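# Four arms sort stickered items into matching-color containers

## Task

Put every item into the container whose color matches the color of the sticker on that item.

## Robot and tools

Robots: four identical i2rt Big YAM arms, arm1, arm2, arm3 and arm4. Each has six revolute joints, a two-finger gripper and a camera on the wrist. The hand reaches roughly 1.0 m out from the joint1 axis. Calibrated feet (scene frame, metres, quaternion w,x,y,z), each facing along its own +x: arm1 (-0.644, 1.377, 0.914) q(0.682, 0.007, 0.004, 0.731); arm2 (-0.655, -0.555, 0.928) q(0.747, 0.002, 0.000, -0.665); arm3 (0.651, -1.332, 0.868) q(0.663, -0.004, -0.006, -0.748); arm4 (0.648, 0.477, 0.879) q(0.687, 0.001, 0.003, 0.727). Room cameras: cam_room_a1, cam_room_a2, cam_room_b1, cam_room_b2. Wrist cameras: arm1_cam_wrist to arm4_cam_wrist. With joints 1 and 6 at zero and the hand level and forward, the wrist camera sits above the hand looking at the fingertips.

Frame: every pose uses one shared scene frame in metres. Its origin is on the floor and +z is up. Quaternions are written w, x, y, z. The hand point lies between the finger pads, about 1 cm behind the tips. The fingers point along the hand's +z, and they open and close along its y. Printed hand positions can be off, more so at long reach.

move: one action for any subset of arms. Its keys are arm1, arm2, arm3, arm4 and cameras, and each arm gets its own object. An arm you leave out gets no new command, but it keeps pushing toward its old targets. An arm object can hold the following:
- joints: a dict of absolute targets keyed by name. joint1_rad to joint6_rad are in radians; gripper_m is the fingertip gap in metres.
- target: a list of 7 numbers [x, y, z, qw, qx, qy, qz]. This is an absolute hand pose in the scene frame, not an offset. The hand travels in a straight line to it, starting from the current hand_target. When target is given, joints may only contain gripper_m; otherwise the call is refused.
- speed: the path's top speed in m/s, from 0.002 to 0.5, default 0.25. It is only allowed together with target. Rotation is capped at twice this value in rad/s.
cameras: a list of camera names, or "all". Leaving it out or giving null means all; [] means none.
All motions start at once. Hand paths in one action finish together, paced by the slowest. A path lasts 0.5 to 10 s, and an action lasts at most 15 s. At each step the path pose is clipped to within 100 mm and 20 degrees of the measured hand. The hand trails its path and may overshoot the speed, especially when the arm is nearly straight. It often stops a centimetre or more away. Paths do not avoid objects or other arms. Joint moves can swing the hand wide, because each joint turns at its own rate.

Joint ranges (tolerance for done in brackets):
- joint1_rad: -2.879 to 2.879 (0.045). Base yaw, positive counter-clockwise from above; at 0 the arm unfolds along its foot's +x.
- joint2_rad: 0 to 3.141 (0.14). Shoulder; at 0 the upper arm points backward, and positive raises it up and then forward.
- joint3_rad: 0 to 3.019 (0.09). Elbow; 0 is folded and positive opens it.
- joint4_rad: -1.692 to 1.57 (0.055). Hand pitch; positive tilts the fingers up.
- joint5_rad: -1.57 to 1.57 (0.03). Sideways swing; positive goes to the arm's right.
- joint6_rad: -2.094 to 2.094 (0.035). Roll; positive is clockwise seen from behind.
- gripper_m: 0 to 0.093 (0.003).
An out-of-range value or an unknown key invalidates or refuses the call. After a refusal, the later move, wait and finished_scene calls in the same reply are skipped.

wait: seconds (0 to 10) and an optional cameras list. Nothing new is commanded, and it returns state and images. zoom_image: camera plus region [x0, y0, x1, y1] in pixels, with the top-left at (0, 0) and at most 504x504. It only works on a camera included in the latest images. read_manual: section "licences"; it returns licence text only. finished_scene: scene, the current scene's number. It ends the scene irreversibly, and the goal must then hold without the robots.

Reading results: each arm reports the following.
- joint_positions, in joint order and then gripper_m.
- Joint velocities in rad/s (gripper in m/s). It shows "within noise" when the arm is at rest.
- Joint torques for joints 1 to 6, including gravity, with offsets and noise. Joints 3 and 4 wrap at ±28 N m.
- hand and hand_target poses. hand_target is the pose the held joint targets produce.
- joint_status and hand_status.
The move line sums up each moved arm as done or as its worst status. Status words:
- off_target: the joint stopped short and may still be pushing.
- time_out: the joint ran out of time. It keeps a nearby target and keeps pushing; on_its_own lists the joints still heading there. To relax a joint, send it its reported position.
- not_followed: a safety check withheld the targets. The results say "joint command not followed" or "pose unreachable". The robot may retry until given new targets.
Lines that may also appear:
- on_its_own: motion you did not command in this call. Its "held at" values are targets, not readings.
- "as last shown": arms not named in the action. Their status reads "not commanded".
- pictures: the order of the images.
- MOTOR HOT: warning at 85 °C.
- OVER-TEMPERATURE FAULT: at 100 °C the arm goes limp and drops for 30 to 60 s or more. Keys it stopped read limit_stop_at_motor_heat; send those targets again afterwards.

Gripper: on a hard object at full force, the reading sits up to about 0.005 m below the object's width. Closed on nothing, it reads 0.000 to 0.002. In free air it reads up to 0.002 wider than the real gap. Just under the first-touch reading the grip is light. About 0.005 below it, or deeper for soft, small or round items, the gripper squeezes at its limit of roughly 50 to 64 N per pad. Soft items get crushed more as the target gets smaller. To release, command a gap well above the reading.

Things to avoid: knocking items off the work area or onto the floor; dropping items, or letting go of them while moving; slamming; hard contact between arms (the self and inter-arm check can act too late, and it never stops fingers, gripper housings or wrist cameras from meeting); prolonged hard pushing, holding loads, or staying stretched out, all of which overheat motors. The arms keep pushing on contact rather than stopping. Arms don't wait for each other. The simulation keeps running while you compose a reply, and each arm holds its last command meanwhile. Loose objects may occasionally get nudged by something else.

Each tool is called after "Request:" as name([rows], argument=value, ...), one row to a line, values as JSON.

## Session

Request:
move()

Scene clock: 0.00 s.
Joint torques (N m): no reading
Motor temperatures (°C): arm1=[22 24 25 23 21 21 21] | arm2=[24 24 24 22 22 20 23] | arm3=[24 24 23 24 24 23 23] | arm4=[23 21 22 22 25 21 24]
Heat: arm1: hottest joint3_rad 25 °C; arm2: hottest joint1_rad 24 °C; arm3: hottest joint1_rad 24 °C; arm4: hottest joint5_rad 25 °C.
Joint velocities: within noise
arm1.joint_positions: joint1_rad=-0.126 joint2_rad=+0.534 joint3_rad=+1.403 joint4_rad=-1.611 joint5_rad=-0.026 joint6_rad=-0.127 gripper_m=+0.09396
arm1.joint_status: not commanded
arm1.hand: x=-0.6307 y=+1.5344 z=+1.4214 quat_wxyz=(-0.298, +0.671, -0.622, -0.272) (m; scene frame)
arm1.hand_target: x=-0.6306 y=+1.5327 z=+1.4326 quat_wxyz=(-0.308, +0.666, -0.618, -0.280) (m; scene frame)
arm1.hand_status: not commanded
arm2.joint_positions: joint1_rad=-0.045 joint2_rad=+0.390 joint3_rad=+1.428 joint4_rad=-1.186 joint5_rad=+0.166 joint6_rad=-0.774 gripper_m=+0.09396
arm2.joint_status: not commanded
arm2.hand: x=-0.6756 y=-0.6916 z=+1.5578 quat_wxyz=(-0.217, -0.319, -0.688, +0.615) (m; scene frame)
arm2.hand_target: x=-0.6760 y=-0.6854 z=+1.5653 quat_wxyz=(-0.221, -0.317, -0.681, +0.622) (m; scene frame)
arm2.hand_status: not commanded
arm3.joint_positions: joint1_rad=+0.075 joint2_rad=+0.276 joint3_rad=+1.523 joint4_rad=-1.599 joint5_rad=-0.185 joint6_rad=-0.597 gripper_m=+0.09396
arm3.joint_status: not commanded
arm3.hand: x=+0.6803 y=-1.3506 z=+1.4452 quat_wxyz=(-0.326, -0.350, -0.735, +0.481) (m; scene frame)
arm3.hand_target: x=+0.6804 y=-1.3484 z=+1.4507 quat_wxyz=(-0.328, -0.347, -0.731, +0.487) (m; scene frame)
arm3.hand_status: not commanded
arm4.joint_positions: joint1_rad=+0.109 joint2_rad=+0.555 joint3_rad=+1.556 joint4_rad=-1.251 joint5_rad=+0.178 joint6_rad=-0.775 gripper_m=+0.09396
arm4.joint_status: not commanded
arm4.hand: x=+0.6522 y=+0.6599 z=+1.5276 quat_wxyz=(-0.572, +0.731, -0.297, -0.221) (m; scene frame)
arm4.hand_target: x=+0.6531 y=+0.6547 z=+1.5360 quat_wxyz=(-0.580, +0.725, -0.296, -0.226) (m; scene frame)
arm4.hand_status: not commanded
pictures: arm1_cam_wrist, arm2_cam_wrist, arm3_cam_wrist, arm4_cam_wrist, cam_room_a1, cam_room_a2, cam_room_b1, cam_room_b2
Images, in order (width x height): arm1_cam_wrist 672x504, arm2_cam_wrist 672x504, arm3_cam_wrist 672x504, arm4_cam_wrist 672x504, cam_room_a1 672x504, cam_room_a2 672x504, cam_room_b1 672x504, cam_room_b2 672x504.

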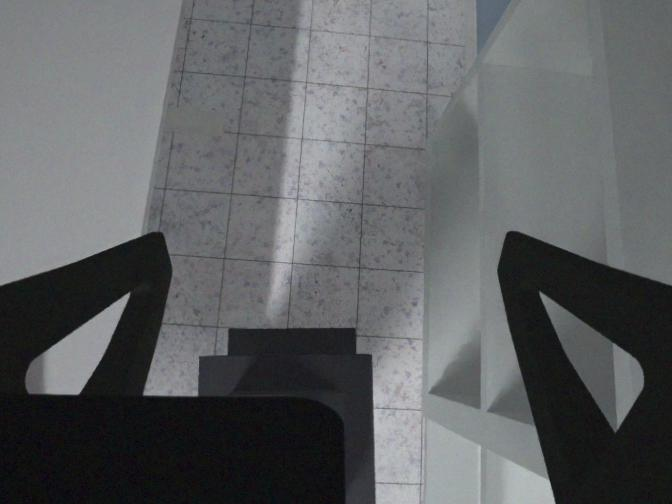

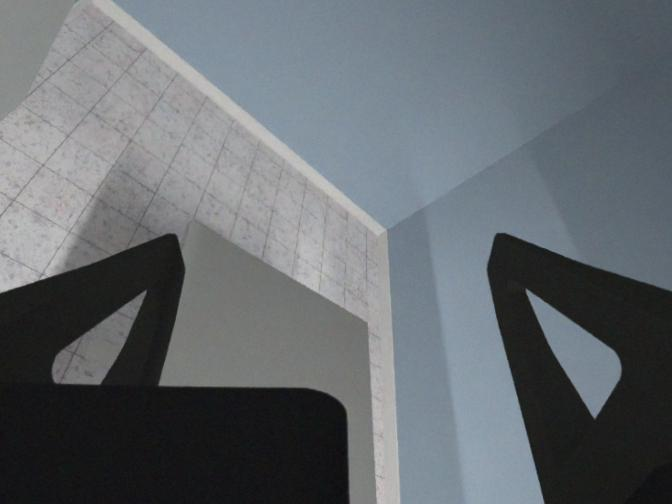

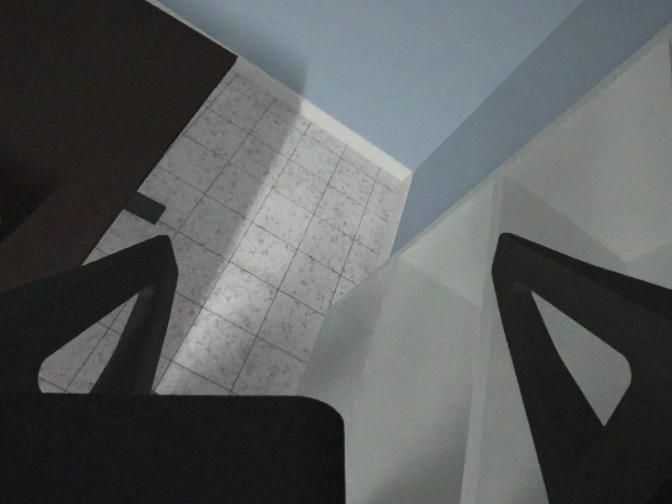

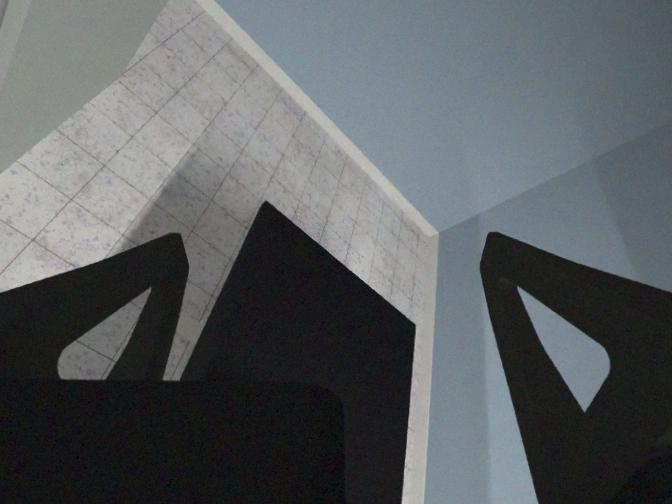

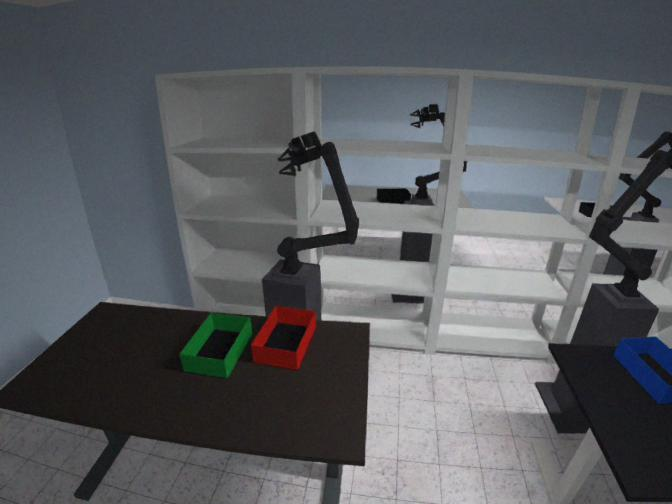

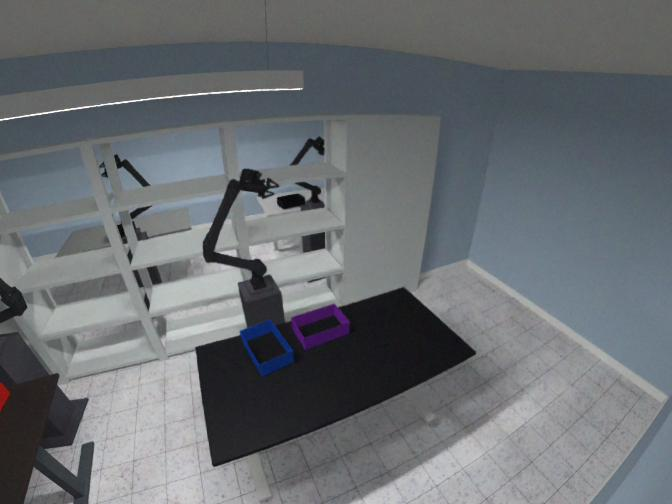

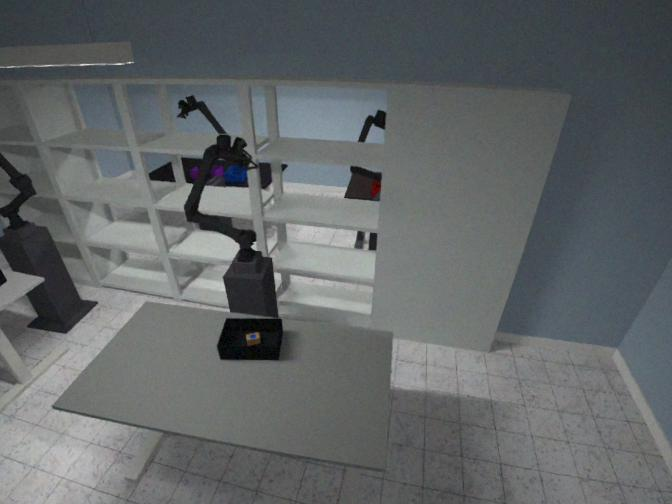

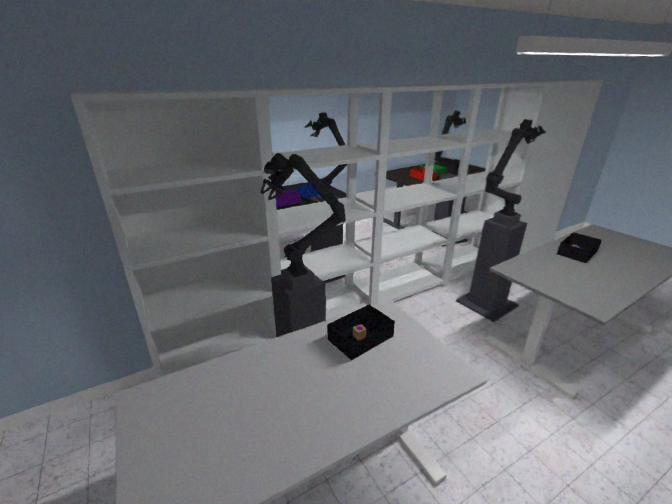

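Request:
zoom_image(camera="cam_room_b2", region=[250, 80, 450, 380])

Request:
zoom_image(camera="cam_room_b1", region=[140, 80, 440, 380])

Request:
zoom_image(camera="cam_room_a1", region=[150, 50, 672, 400])

Request:
zoom_image(camera="cam_room_a2", region=[0, 80, 450, 400])

Scaled by 1.680.

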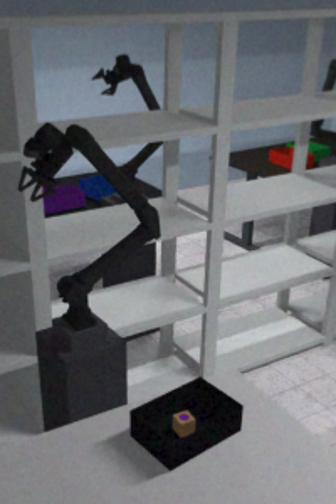

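Scaled by 1.680.

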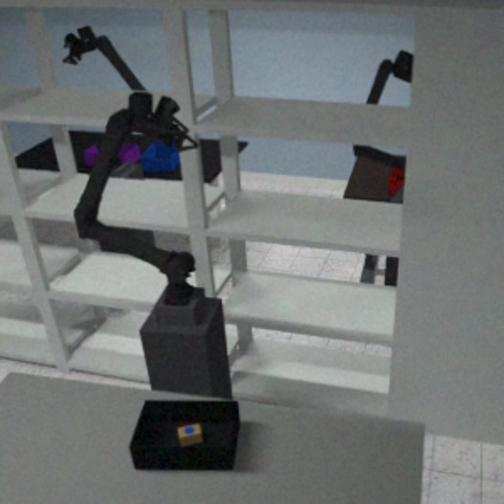

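Region (150, 50, 672, 400) is 522x350 pixels. A region can be at most 504 by 504 pixels.

Scaled by 1.120.

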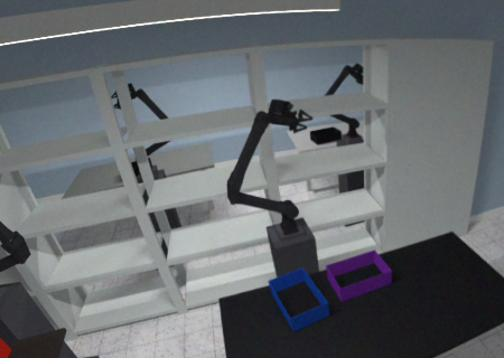

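Request:
move(arm1={"joints":{"joint1_rad":1.5,"joint2_rad":1.5,"joint3_rad":1.9,"joint4_rad":-1.65,"joint5_rad":0,"joint6_rad":0}}, arm2={"joints":{"joint1_rad":-1.69,"joint2_rad":1.5,"joint3_rad":1.9,"joint4_rad":-1.65,"joint5_rad":0,"joint6_rad":0}}, arm3={"joints":{"joint1_rad":1.69,"joint2_rad":1.5,"joint3_rad":1.9,"joint4_rad":-1.65,"joint5_rad":0,"joint6_rad":0}}, arm4={"joints":{"joint1_rad":-1.63,"joint2_rad":1.5,"joint3_rad":1.9,"joint4_rad":-1.65,"joint5_rad":0,"joint6_rad":0}})

Scene clock: 63.93 s.
Joint torques (N m): arm1=[-2.49 -10.99 13.18 0.69 0.07 0.11] | arm2=[1.49 -14.68 12.3 0.88 -0.06 0.2] | arm3=[0.62 -13.57 10.73 0.29 0.09 0.03] | arm4=[1.32 -13.68 10.62 0.21 0.03 0.19]
Motor temperatures (°C): arm1=[22 24 29 23 21 21 21] | arm2=[24 25 27 23 22 20 23] | arm3=[24 25 24 24 24 23 23] | arm4=[23 22 27 22 25 21 24]
Heat: arm1: hottest joint3_rad 29 °C; arm2: hottest joint3_rad 27 °C; arm3: hottest joint2_rad 25 °C; arm4: hottest joint3_rad 27 °C.
move: arm1 done; arm2 done; arm3 done; arm4 done
Joint velocities: within noise
arm1.joint_positions: joint1_rad=+1.505 joint2_rad=+1.503 joint3_rad=+1.867 joint4_rad=-1.645 joint5_rad=-0.002 joint6_rad=-0.006 gripper_m=+0.09398
arm1.joint_status: all done
arm1.hand: x=-1.1283 y=+1.3750 z=+1.3351 quat_wxyz=(-0.001, +0.988, +0.005, -0.152) (m; scene frame)
arm1.hand_target: x=-1.1292 y=+1.3777 z=+1.3501 quat_wxyz=(-0.001, +0.986, -0.001, -0.167) (m; scene frame)
arm1.hand_status: not commanded
arm2.joint_positions: joint1_rad=-1.699 joint2_rad=+1.501 joint3_rad=+1.884 joint4_rad=-1.638 joint5_rad=+0.001 joint6_rad=-0.014 gripper_m=+0.09397
arm2.joint_status: all done
arm2.hand: x=-1.1496 y=-0.5506 z=+1.3494 quat_wxyz=(+0.004, -0.988, -0.002, +0.156) (m; scene frame)
arm2.hand_target: x=-1.1479 y=-0.5550 z=+1.3557 quat_wxyz=(+0.002, -0.987, +0.001, +0.159) (m; scene frame)
arm2.hand_status: not commanded
arm3.joint_positions: joint1_rad=+1.697 joint2_rad=+1.496 joint3_rad=+1.874 joint4_rad=-1.644 joint5_rad=-0.001 joint6_rad=-0.008 gripper_m=+0.09398
arm3.joint_status: all done
arm3.hand: x=+1.1405 y=-1.3234 z=+1.2875 quat_wxyz=(-0.152, +0.008, -0.988, +0.006) (m; scene frame)
arm3.hand_target: x=+1.1426 y=-1.3268 z=+1.2964 quat_wxyz=(-0.160, +0.000, -0.987, +0.007) (m; scene frame)
arm3.hand_status: not commanded
arm4.joint_positions: joint1_rad=-1.633 joint2_rad=+1.495 joint3_rad=+1.870 joint4_rad=-1.640 joint5_rad=+0.001 joint6_rad=-0.014 gripper_m=+0.09397
arm4.joint_status: all done
arm4.hand: x=+1.1404 y=+0.4752 z=+1.2955 quat_wxyz=(-0.150, +0.004, -0.989, +0.004) (m; scene frame)
arm4.hand_target: x=+1.1421 y=+0.4770 z=+1.3054 quat_wxyz=(-0.157, -0.001, -0.988, +0.002) (m; scene frame)
arm4.hand_status: not commanded
pictures: arm1_cam_wrist, arm2_cam_wrist, arm3_cam_wrist, arm4_cam_wrist, cam_room_a1, cam_room_a2, cam_room_b1, cam_room_b2
Images, in order (width x height): arm1_cam_wrist 672x504, arm2_cam_wrist 672x504, arm3_cam_wrist 672x504, arm4_cam_wrist 672x504, cam_room_a1 672x504, cam_room_a2 672x504, cam_room_b1 672x504, cam_room_b2 672x504.

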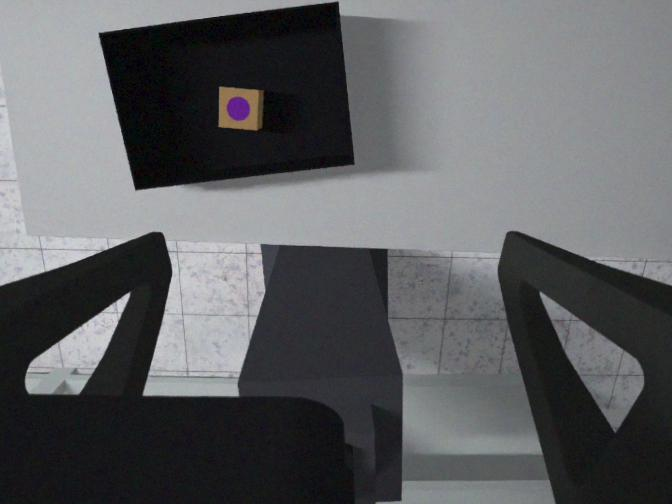

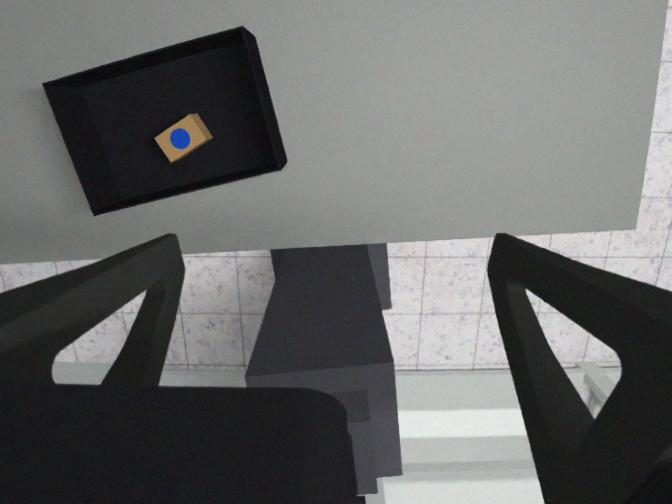

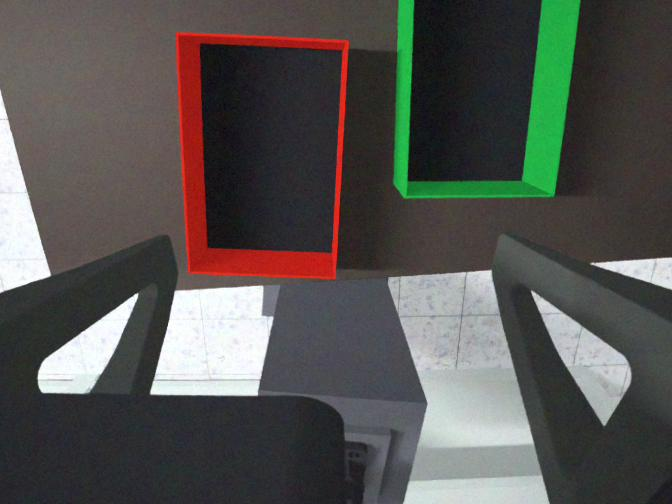

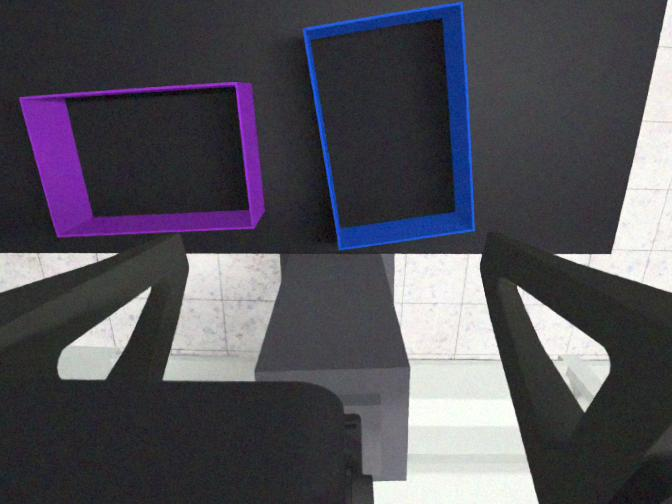

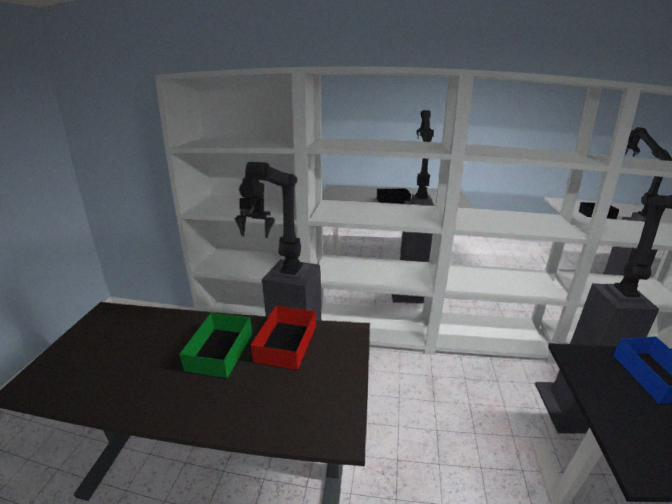

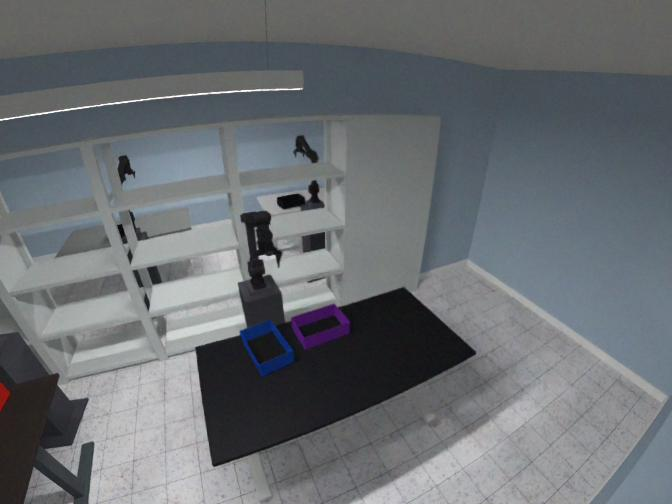

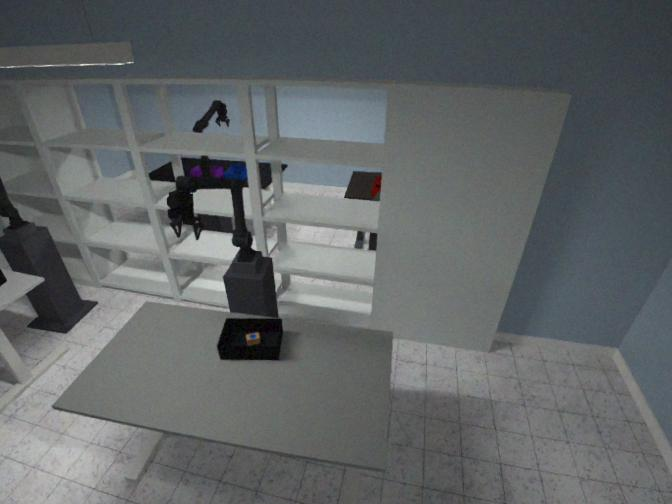

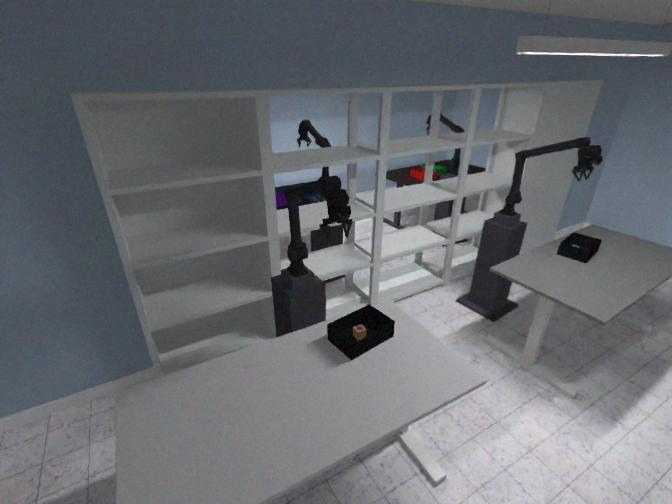

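Request:
move(arm1={"target":[-1.17,1.235,1.08,0,1,0,0]}, arm2={"target":[-1.16,-0.77,1.08,0,1,0,0]}, cameras=["arm1_cam_wrist","arm2_cam_wrist"])

Scene clock: 88.90 s.
Joint torques (N m): arm1=[-1.55 -15.33 10.62 0.98 0.06 0.16] | arm2=[0.5 -18.14 10.51 1.24 -0.08 0.21] | arm3=[0.62 -13.74 10.76 0.31 0.09 0.02] | arm4=[0.97 -14.1 10.58 0.14 0.06 0.18]
Motor temperatures (°C): arm1=[22 25 32 23 21 21 21] | arm2=[24 25 29 22 22 20 23] | arm3=[24 26 28 24 24 23 23] | arm4=[23 23 31 22 24 21 24]
Heat: arm1: hottest joint3_rad 32 °C; arm2: hottest joint3_rad 29 °C; arm3: hottest joint3_rad 28 °C; arm4: hottest joint3_rad 31 °C.
move: arm1 done; arm2 done
Joint velocities: within noise
arm1.joint_positions: joint1_rad=+1.760 joint2_rad=+1.815 joint3_rad=+1.596 joint4_rad=-1.391 joint5_rad=-0.006 joint6_rad=+0.253 gripper_m=+0.09398
arm1.joint_status: not commanded
arm1.hand: x=-1.1658 y=+1.2381 z=+1.0751 quat_wxyz=(-0.003, +1.000, +0.002, +0.011) (m; scene frame)
arm1.hand_target: x=-1.1699 y=+1.2350 z=+1.0800 quat_wxyz=(+0.000, +1.000, +0.000, +0.000) (m; scene frame)
arm1.hand_status: done (0.007 m and 1.4 deg from the pose sent, 0.294 m and 17.5 deg at the start)
arm2.joint_positions: joint1_rad=-1.283 joint2_rad=+1.786 joint3_rad=+1.583 joint4_rad=-1.358 joint5_rad=+0.000 joint6_rad=+0.387 gripper_m=+0.09397
arm2.joint_status: not commanded
arm2.hand: x=-1.1572 y=-0.7701 z=+1.0897 quat_wxyz=(+0.000, -1.000, -0.009, +0.004) (m; scene frame)
arm2.hand_target: x=-1.1599 y=-0.7700 z=+1.0802 quat_wxyz=(+0.000, -1.000, +0.000, +0.000) (m; scene frame)
arm2.hand_status: done (0.010 m and 1.1 deg from the pose sent, 0.348 m and 18.0 deg at the start)
arm3, arm4: as last shown
pictures: arm1_cam_wrist, arm2_cam_wrist
Images, in order (width x height): arm1_cam_wrist 672x504, arm2_cam_wrist 672x504.

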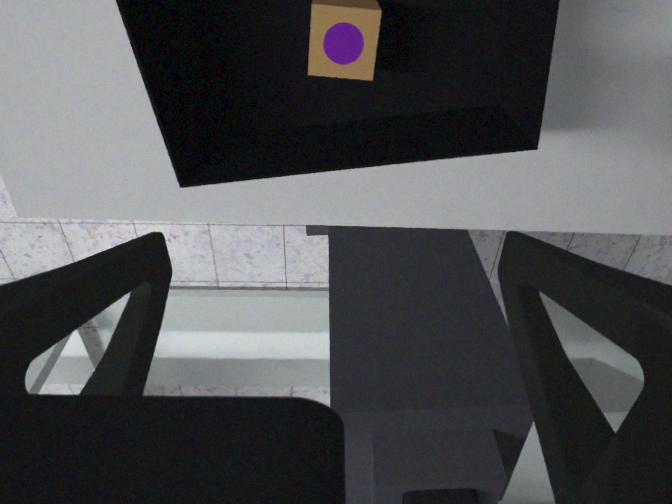

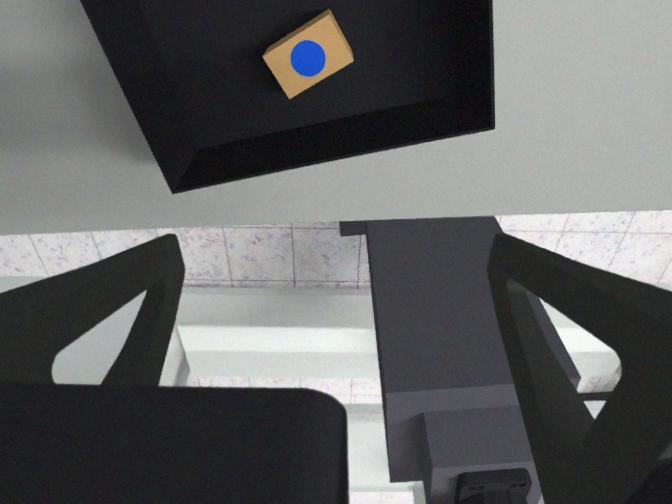

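Request:
move(arm1={"target":[-1.162,1.245,0.93,0,-0.9994,0.0349,0]}, arm2={"target":[-1.141,-0.795,0.93,0,-0.8817,0.4718,0]}, cameras=["arm1_cam_wrist","arm2_cam_wrist","cam_room_b1","cam_room_b2"])

Scene clock: 120.87 s.
Joint torques (N m): arm1=[-2.73 -13.74 8.92 0.81 0.03 0.11] | arm2=[1.44 -17.32 8.43 1.22 0.03 0.22] | arm3=[0.56 -13.74 10.71 0.28 0.08 0.03] | arm4=[0.97 -14.33 10.55 0.17 0.03 0.17]
Motor temperatures (°C): arm1=[22 25 32 23 21 21 21] | arm2=[24 25 31 22 22 20 23] | arm3=[24 26 30 24 24 23 23] | arm4=[23 24 33 22 24 21 24]
Heat: arm1: hottest joint3_rad 32 °C; arm2: hottest joint3_rad 31 °C; arm3: hottest joint3_rad 30 °C; arm4: hottest joint3_rad 33 °C.
move: arm1 done; arm2 off_target
Joint velocities: within noise
arm1.joint_positions: joint1_rad=+1.760 joint2_rad=+1.918 joint3_rad=+1.351 joint4_rad=-1.024 joint5_rad=-0.006 joint6_rad=+0.311 gripper_m=+0.09398
arm1.joint_status: not commanded
arm1.hand: x=-1.1575 y=+1.2413 z=+0.9345 quat_wxyz=(-0.001, +1.000, -0.027, +0.003) (m; scene frame)
arm1.hand_target: x=-1.1618 y=+1.2451 z=+0.9299 quat_wxyz=(+0.000, +0.999, -0.035, +0.000) (m; scene frame)
arm1.hand_status: done (0.007 m and 1.0 deg from the pose sent, 0.145 m and 4.5 deg at the start)
arm2.joint_positions: joint1_rad=-1.238 joint2_rad=+1.907 joint3_rad=+1.369 joint4_rad=-1.000 joint5_rad=+0.000 joint6_rad=+1.426 gripper_m=+0.09397
arm2.joint_status: not commanded
arm2.hand: x=-1.1481 y=-0.7927 z=+0.9505 quat_wxyz=(-0.011, -0.883, +0.469, +0.010) (m; scene frame)
arm2.hand_target: x=-1.1406 y=-0.7947 z=+0.9306 quat_wxyz=(+0.000, -0.882, +0.472, +0.000) (m; scene frame)
arm2.hand_status: off_target (0.022 m and 1.8 deg from the pose sent, 0.162 m and 57.3 deg at the start)
arm3, arm4: as last shown
pictures: arm1_cam_wrist, arm2_cam_wrist, cam_room_b1, cam_room_b2
Images, in order (width x height): arm1_cam_wrist 672x504, arm2_cam_wrist 672x504, cam_room_b1 672x504, cam_room_b2 672x504.

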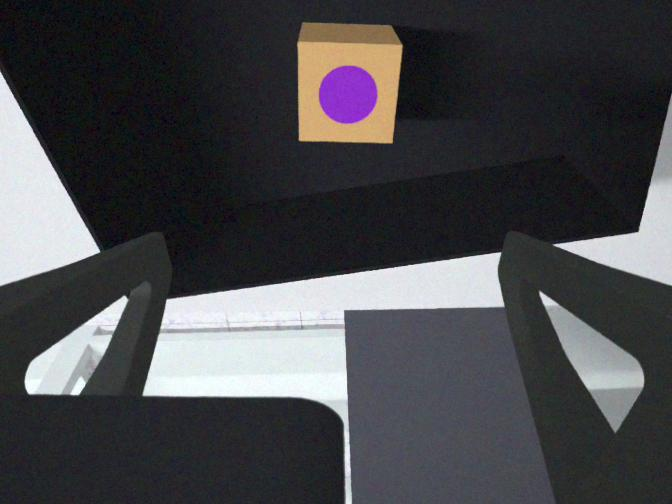

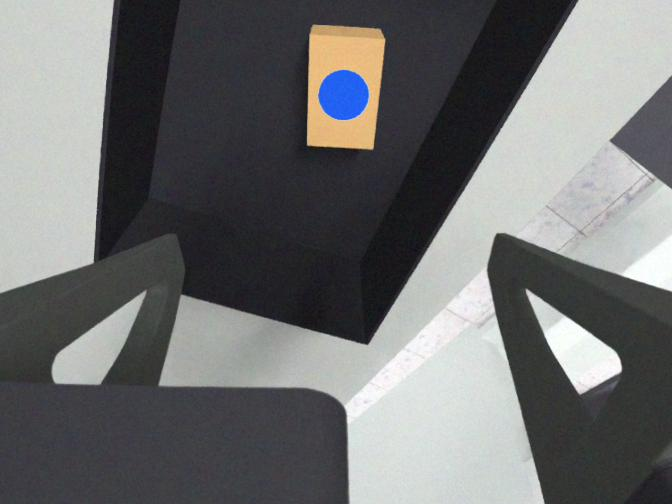

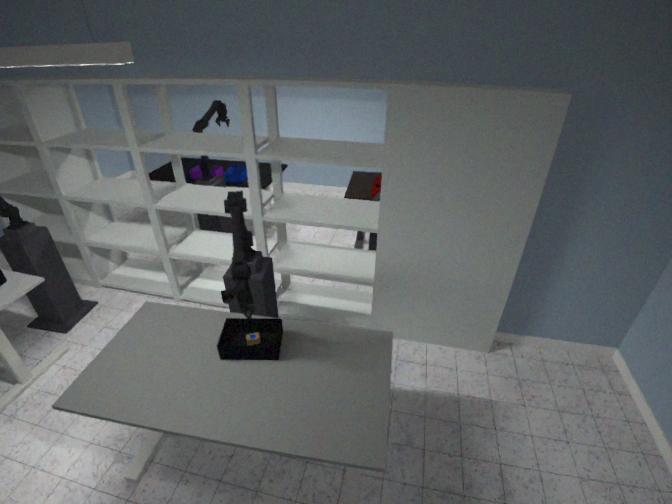

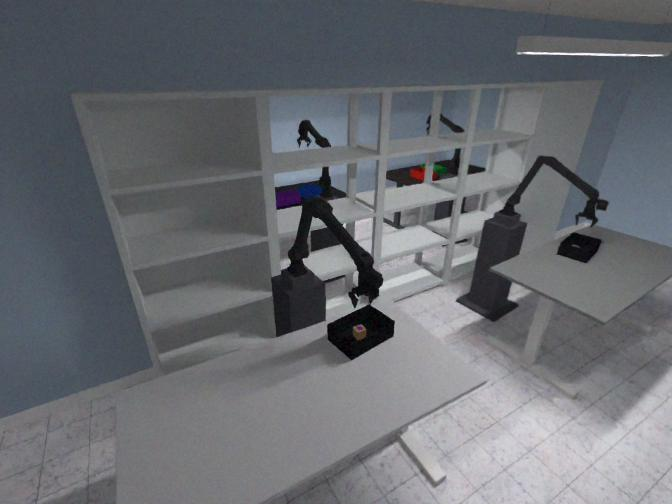

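Request:
move(arm1={"target":[-1.164,1.251,0.85,0,-0.9994,0.0349,0],"speed":0.15}, arm2={"target":[-1.137,-0.792,0.835,0,-0.8817,0.4718,0],"speed":0.15}, cameras=["arm1_cam_wrist","arm2_cam_wrist"])

Scene clock: 133.33 s.
Joint torques (N m): arm1=[-2.9 -15.27 7.92 0.84 0 -0.03] | arm2=[1.38 -18.67 7.35 1.16 0.02 0.19] | arm3=[0.67 -13.74 10.74 0.31 0.08 0.02] | arm4=[0.73 -14.15 10.44 0.09 0.03 0.18]
Motor temperatures (°C): arm1=[22 25 32 23 21 21 21] | arm2=[24 26 30 22 22 20 23] | arm3=[24 26 30 24 24 23 23] | arm4=[23 24 34 22 24 21 24]
Heat: arm1: hottest joint3_rad 32 °C; arm2: hottest joint3_rad 30 °C; arm3: hottest joint3_rad 30 °C; arm4: hottest joint3_rad 34 °C.
move: arm1 done; arm2 off_target
Joint velocities: within noise
arm1.joint_positions: joint1_rad=+1.750 joint2_rad=+2.050 joint3_rad=+1.302 joint4_rad=-0.850 joint5_rad=-0.006 joint6_rad=+0.311 gripper_m=+0.09398
arm1.joint_status: not commanded
arm1.hand: x=-1.1586 y=+1.2468 z=+0.8515 quat_wxyz=(-0.002, +0.999, -0.031, +0.006) (m; scene frame)
arm1.hand_target: x=-1.1639 y=+1.2510 z=+0.8500 quat_wxyz=(+0.000, +0.999, -0.035, +0.000) (m; scene frame)
arm1.hand_status: done (0.007 m and 0.8 deg from the pose sent, 0.085 m and 1.0 deg at the start)
arm2.joint_positions: joint1_rad=-1.238 joint2_rad=+2.062 joint3_rad=+1.303 joint4_rad=-0.789 joint5_rad=+0.000 joint6_rad=+1.427 gripper_m=+0.09397
arm2.joint_status: not commanded
arm2.hand: x=-1.1442 y=-0.7906 z=+0.8500 quat_wxyz=(-0.007, -0.883, +0.470, +0.007) (m; scene frame)
arm2.hand_target: x=-1.1367 y=-0.7918 z=+0.8354 quat_wxyz=(+0.000, -0.882, +0.472, +0.000) (m; scene frame)
arm2.hand_status: off_target (0.017 m and 1.2 deg from the pose sent, 0.116 m and 1.7 deg at the start)
arm3, arm4: as last shown
pictures: arm1_cam_wrist, arm2_cam_wrist
Images, in order (width x height): arm1_cam_wrist 672x504, arm2_cam_wrist 672x504.

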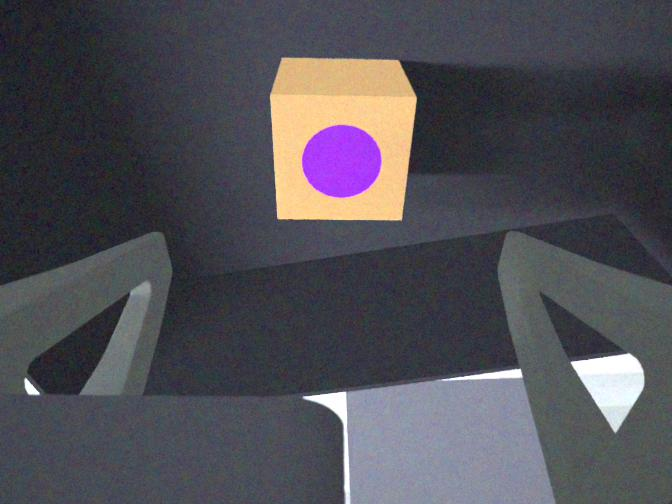

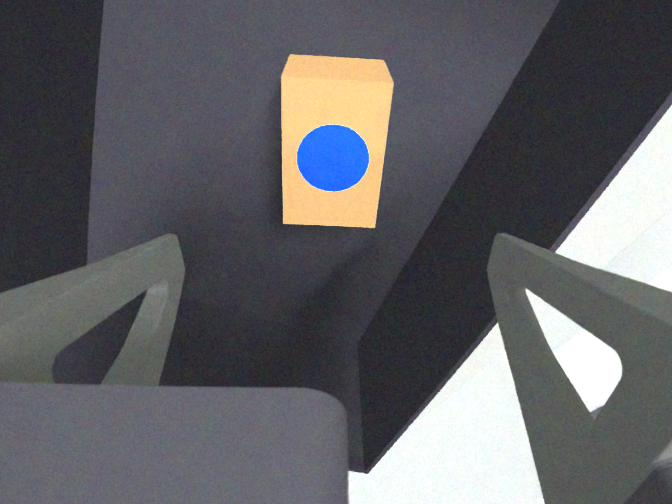

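Request:
move(arm1={"target":[-1.163,1.25,0.765,0,-0.9994,0.0349,0],"speed":0.12}, arm2={"target":[-1.137,-0.792,0.752,0,-0.8817,0.4718,0],"speed":0.12}, cameras=["arm1_cam_wrist","arm2_cam_wrist"])

Scene clock: 140.67 s.
Joint torques (N m): arm1=[-2.55 -16.09 6.89 1.06 -0.01 0.03] | arm2=[1.26 -18.96 7.01 1.14 0.01 0.17] | arm3=[0.79 -13.68 10.7 0.28 0.09 0.04] | arm4=[0.97 -14.04 10.47 0.08 0.03 0.17]
Motor temperatures (°C): arm1=[22 26 31 23 21 21 21] | arm2=[24 26 29 22 22 20 23] | arm3=[24 26 30 24 24 23 23] | arm4=[23 24 35 22 24 21 24]
Heat: arm1: hottest joint3_rad 31 °C; arm2: hottest joint3_rad 29 °C; arm3: hottest joint3_rad 30 °C; arm4: hottest joint3_rad 35 °C.
move: arm1 done; arm2 off_target
Joint velocities: within noise
arm1.joint_positions: joint1_rad=+1.750 joint2_rad=+2.210 joint3_rad=+1.293 joint4_rad=-0.681 joint5_rad=-0.006 joint6_rad=+0.311 gripper_m=+0.09398
arm1.joint_status: not commanded
arm1.hand: x=-1.1576 y=+1.2476 z=+0.7666 quat_wxyz=(-0.002, +0.999, -0.031, +0.006) (m; scene frame)
arm1.hand_target: x=-1.1629 y=+1.2500 z=+0.7650 quat_wxyz=(+0.000, +0.999, -0.035, +0.000) (m; scene frame)
arm1.hand_status: done (0.006 m and 0.8 deg from the pose sent, 0.087 m and 0.8 deg at the start)
arm2.joint_positions: joint1_rad=-1.238 joint2_rad=+2.223 joint3_rad=+1.303 joint4_rad=-0.633 joint5_rad=+0.000 joint6_rad=+1.428 gripper_m=+0.09397
arm2.joint_status: not commanded
arm2.hand: x=-1.1427 y=-0.7897 z=+0.7672 quat_wxyz=(-0.005, -0.883, +0.470, +0.005) (m; scene frame)
arm2.hand_target: x=-1.1367 y=-0.7918 z=+0.7524 quat_wxyz=(+0.000, -0.882, +0.472, +0.000) (m; scene frame)
arm2.hand_status: off_target (0.016 m and 0.9 deg from the pose sent, 0.098 m and 1.2 deg at the start)
arm3, arm4: as last shown
pictures: arm1_cam_wrist, arm2_cam_wrist
Images, in order (width x height): arm1_cam_wrist 672x504, arm2_cam_wrist 672x504.

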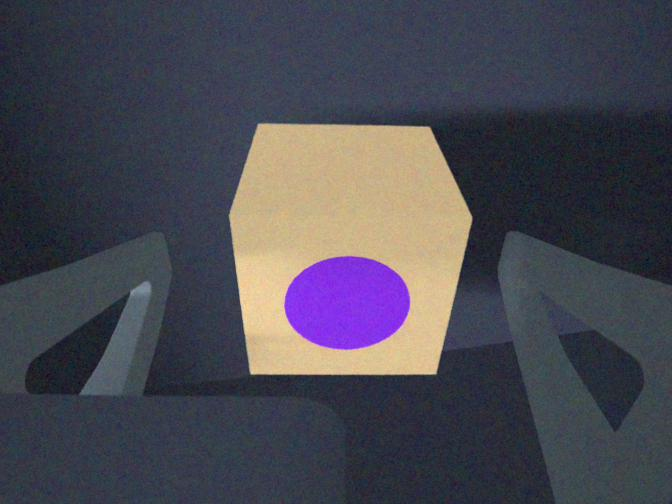

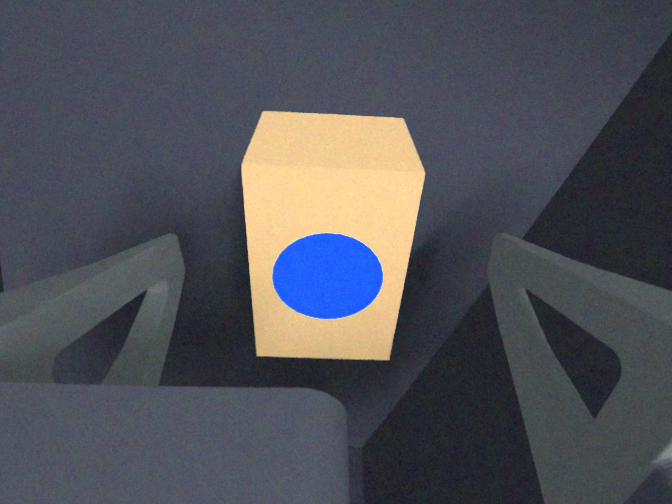

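Request:
move(arm1={"target":[-1.159,1.252,0.742,0,-0.9994,0.0349,0],"speed":0.1}, arm2={"target":[-1.137,-0.793,0.731,0,-0.8817,0.4718,0],"speed":0.1}, cameras=[])

Request:
move(arm1={"joints":{"gripper_m":0.046}}, arm2={"joints":{"gripper_m":0.032}}, cameras=["arm1_cam_wrist","arm2_cam_wrist"])

Scene clock: 149.00 s.
Joint torques (N m): arm1=[-2.84 -15.5 5.71 0.92 0.03 -0.01] | arm2=[1.32 -18.02 7.61 0.92 0.01 0.19] | arm3=[0.67 -13.8 10.7 0.23 0.08 0.03] | arm4=[1.14 -13.74 10.55 0.14 0.04 0.17]
Motor temperatures (°C): arm1=[22 26 30 23 21 21 21] | arm2=[24 26 29 22 22 20 23] | arm3=[24 26 31 24 24 23 23] | arm4=[23 24 35 22 24 21 24]
Heat: arm1: hottest joint3_rad 30 °C; arm2: hottest joint3_rad 29 °C; arm3: hottest joint3_rad 31 °C; arm4: hottest joint3_rad 35 °C.
move: arm1 done; arm2 off_target
Joint velocities: within noise
arm1.joint_positions: joint1_rad=+1.750 joint2_rad=+2.246 joint3_rad=+1.293 joint4_rad=-0.632 joint5_rad=-0.006 joint6_rad=+0.311 gripper_m=+0.09398
arm1.joint_status: not commanded
arm1.hand: x=-1.1594 y=+1.2473 z=+0.7484 quat_wxyz=(+0.000, +1.000, -0.031, +0.000) (m; scene frame)
arm1.hand_target: x=-1.1588 y=+1.2520 z=+0.7420 quat_wxyz=(+0.000, +0.999, -0.035, +0.000) (m; scene frame)
arm1.hand_status: done (0.008 m and 0.4 deg from the pose sent, 0.025 m and 0.8 deg at the start)
arm2.joint_positions: joint1_rad=-1.238 joint2_rad=+2.258 joint3_rad=+1.303 joint4_rad=-0.593 joint5_rad=+0.000 joint6_rad=+1.429 gripper_m=+0.09397
arm2.joint_status: not commanded
arm2.hand: x=-1.1420 y=-0.7893 z=+0.7490 quat_wxyz=(-0.007, -0.882, +0.470, +0.007) (m; scene frame)
arm2.hand_target: x=-1.1365 y=-0.7926 z=+0.7315 quat_wxyz=(+0.000, -0.882, +0.472, +0.000) (m; scene frame)
arm2.hand_status: off_target (0.019 m and 1.2 deg from the pose sent, 0.037 m and 0.9 deg at the start)
arm3, arm4: as last shown
pictures: none
No camera images: "cameras" was empty.

Scene clock: 149.63 s.
Joint torques (N m): arm1=[-2.37 -15.85 5.85 0.92 0.05 0.04] | arm2=[1.49 -18.26 7.56 0.9 0.02 0.19] | arm3=[0.56 -13.74 10.74 0.28 0.08 0.03] | arm4=[0.62 -13.74 10.62 0.12 0.03 0.17]
Motor temperatures (°C): arm1=[22 26 30 23 21 21 21] | arm2=[24 26 29 22 22 20 23] | arm3=[24 26 31 24 24 23 23] | arm4=[23 24 35 22 24 21 24]
Heat: arm1: hottest joint3_rad 30 °C; arm2: hottest joint3_rad 29 °C; arm3: hottest joint3_rad 31 °C; arm4: hottest joint3_rad 35 °C.
move: arm1 off_target; arm2 off_target
Joint velocities: within noise
arm1.joint_positions: joint1_rad=+1.750 joint2_rad=+2.246 joint3_rad=+1.293 joint4_rad=-0.631 joint5_rad=-0.006 joint6_rad=+0.311 gripper_m=+0.05282
arm1.joint_status: gripper_m off_target (ended at +0.05285, target +0.04600)
arm1.hand: x=-1.1596 y=+1.2471 z=+0.7484 quat_wxyz=(+0.000, +1.000, -0.031, -0.001) (m; scene frame)
arm1.hand_target: x=-1.1589 y=+1.2520 z=+0.7420 quat_wxyz=(+0.000, +0.999, -0.035, +0.000) (m; scene frame)
arm1.hand_status: not commanded
arm2.joint_positions: joint1_rad=-1.238 joint2_rad=+2.260 joint3_rad=+1.303 joint4_rad=-0.593 joint5_rad=+0.000 joint6_rad=+1.429 gripper_m=+0.04410
arm2.joint_status: gripper_m off_target (ended at +0.04412, target +0.03200)
arm2.hand: x=-1.1417 y=-0.7891 z=+0.7482 quat_wxyz=(-0.007, -0.882, +0.471, +0.006) (m; scene frame)
arm2.hand_target: x=-1.1366 y=-0.7927 z=+0.7315 quat_wxyz=(+0.000, -0.882, +0.472, +0.000) (m; scene frame)
arm2.hand_status: not commanded
arm3, arm4: as last shown
pictures: arm1_cam_wrist, arm2_cam_wrist
Images, in order (width x height): arm1_cam_wrist 672x504, arm2_cam_wrist 672x504.

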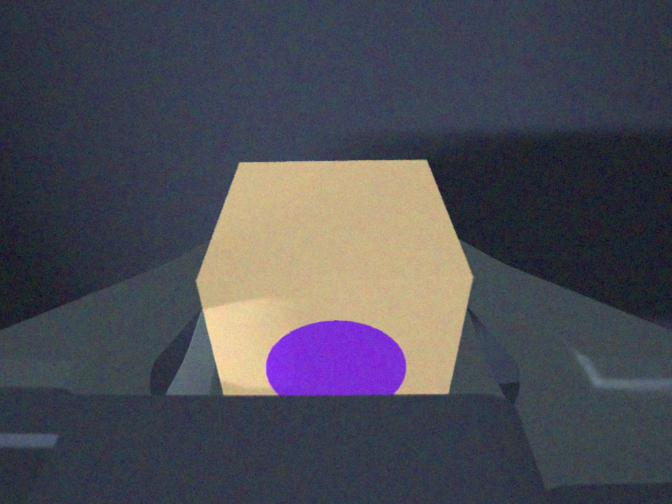

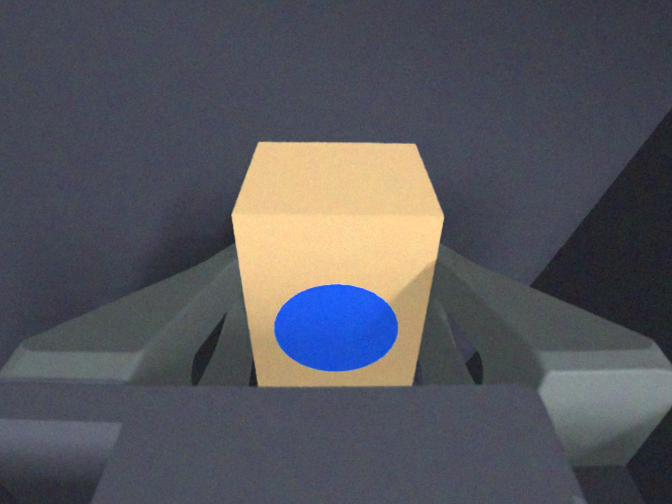

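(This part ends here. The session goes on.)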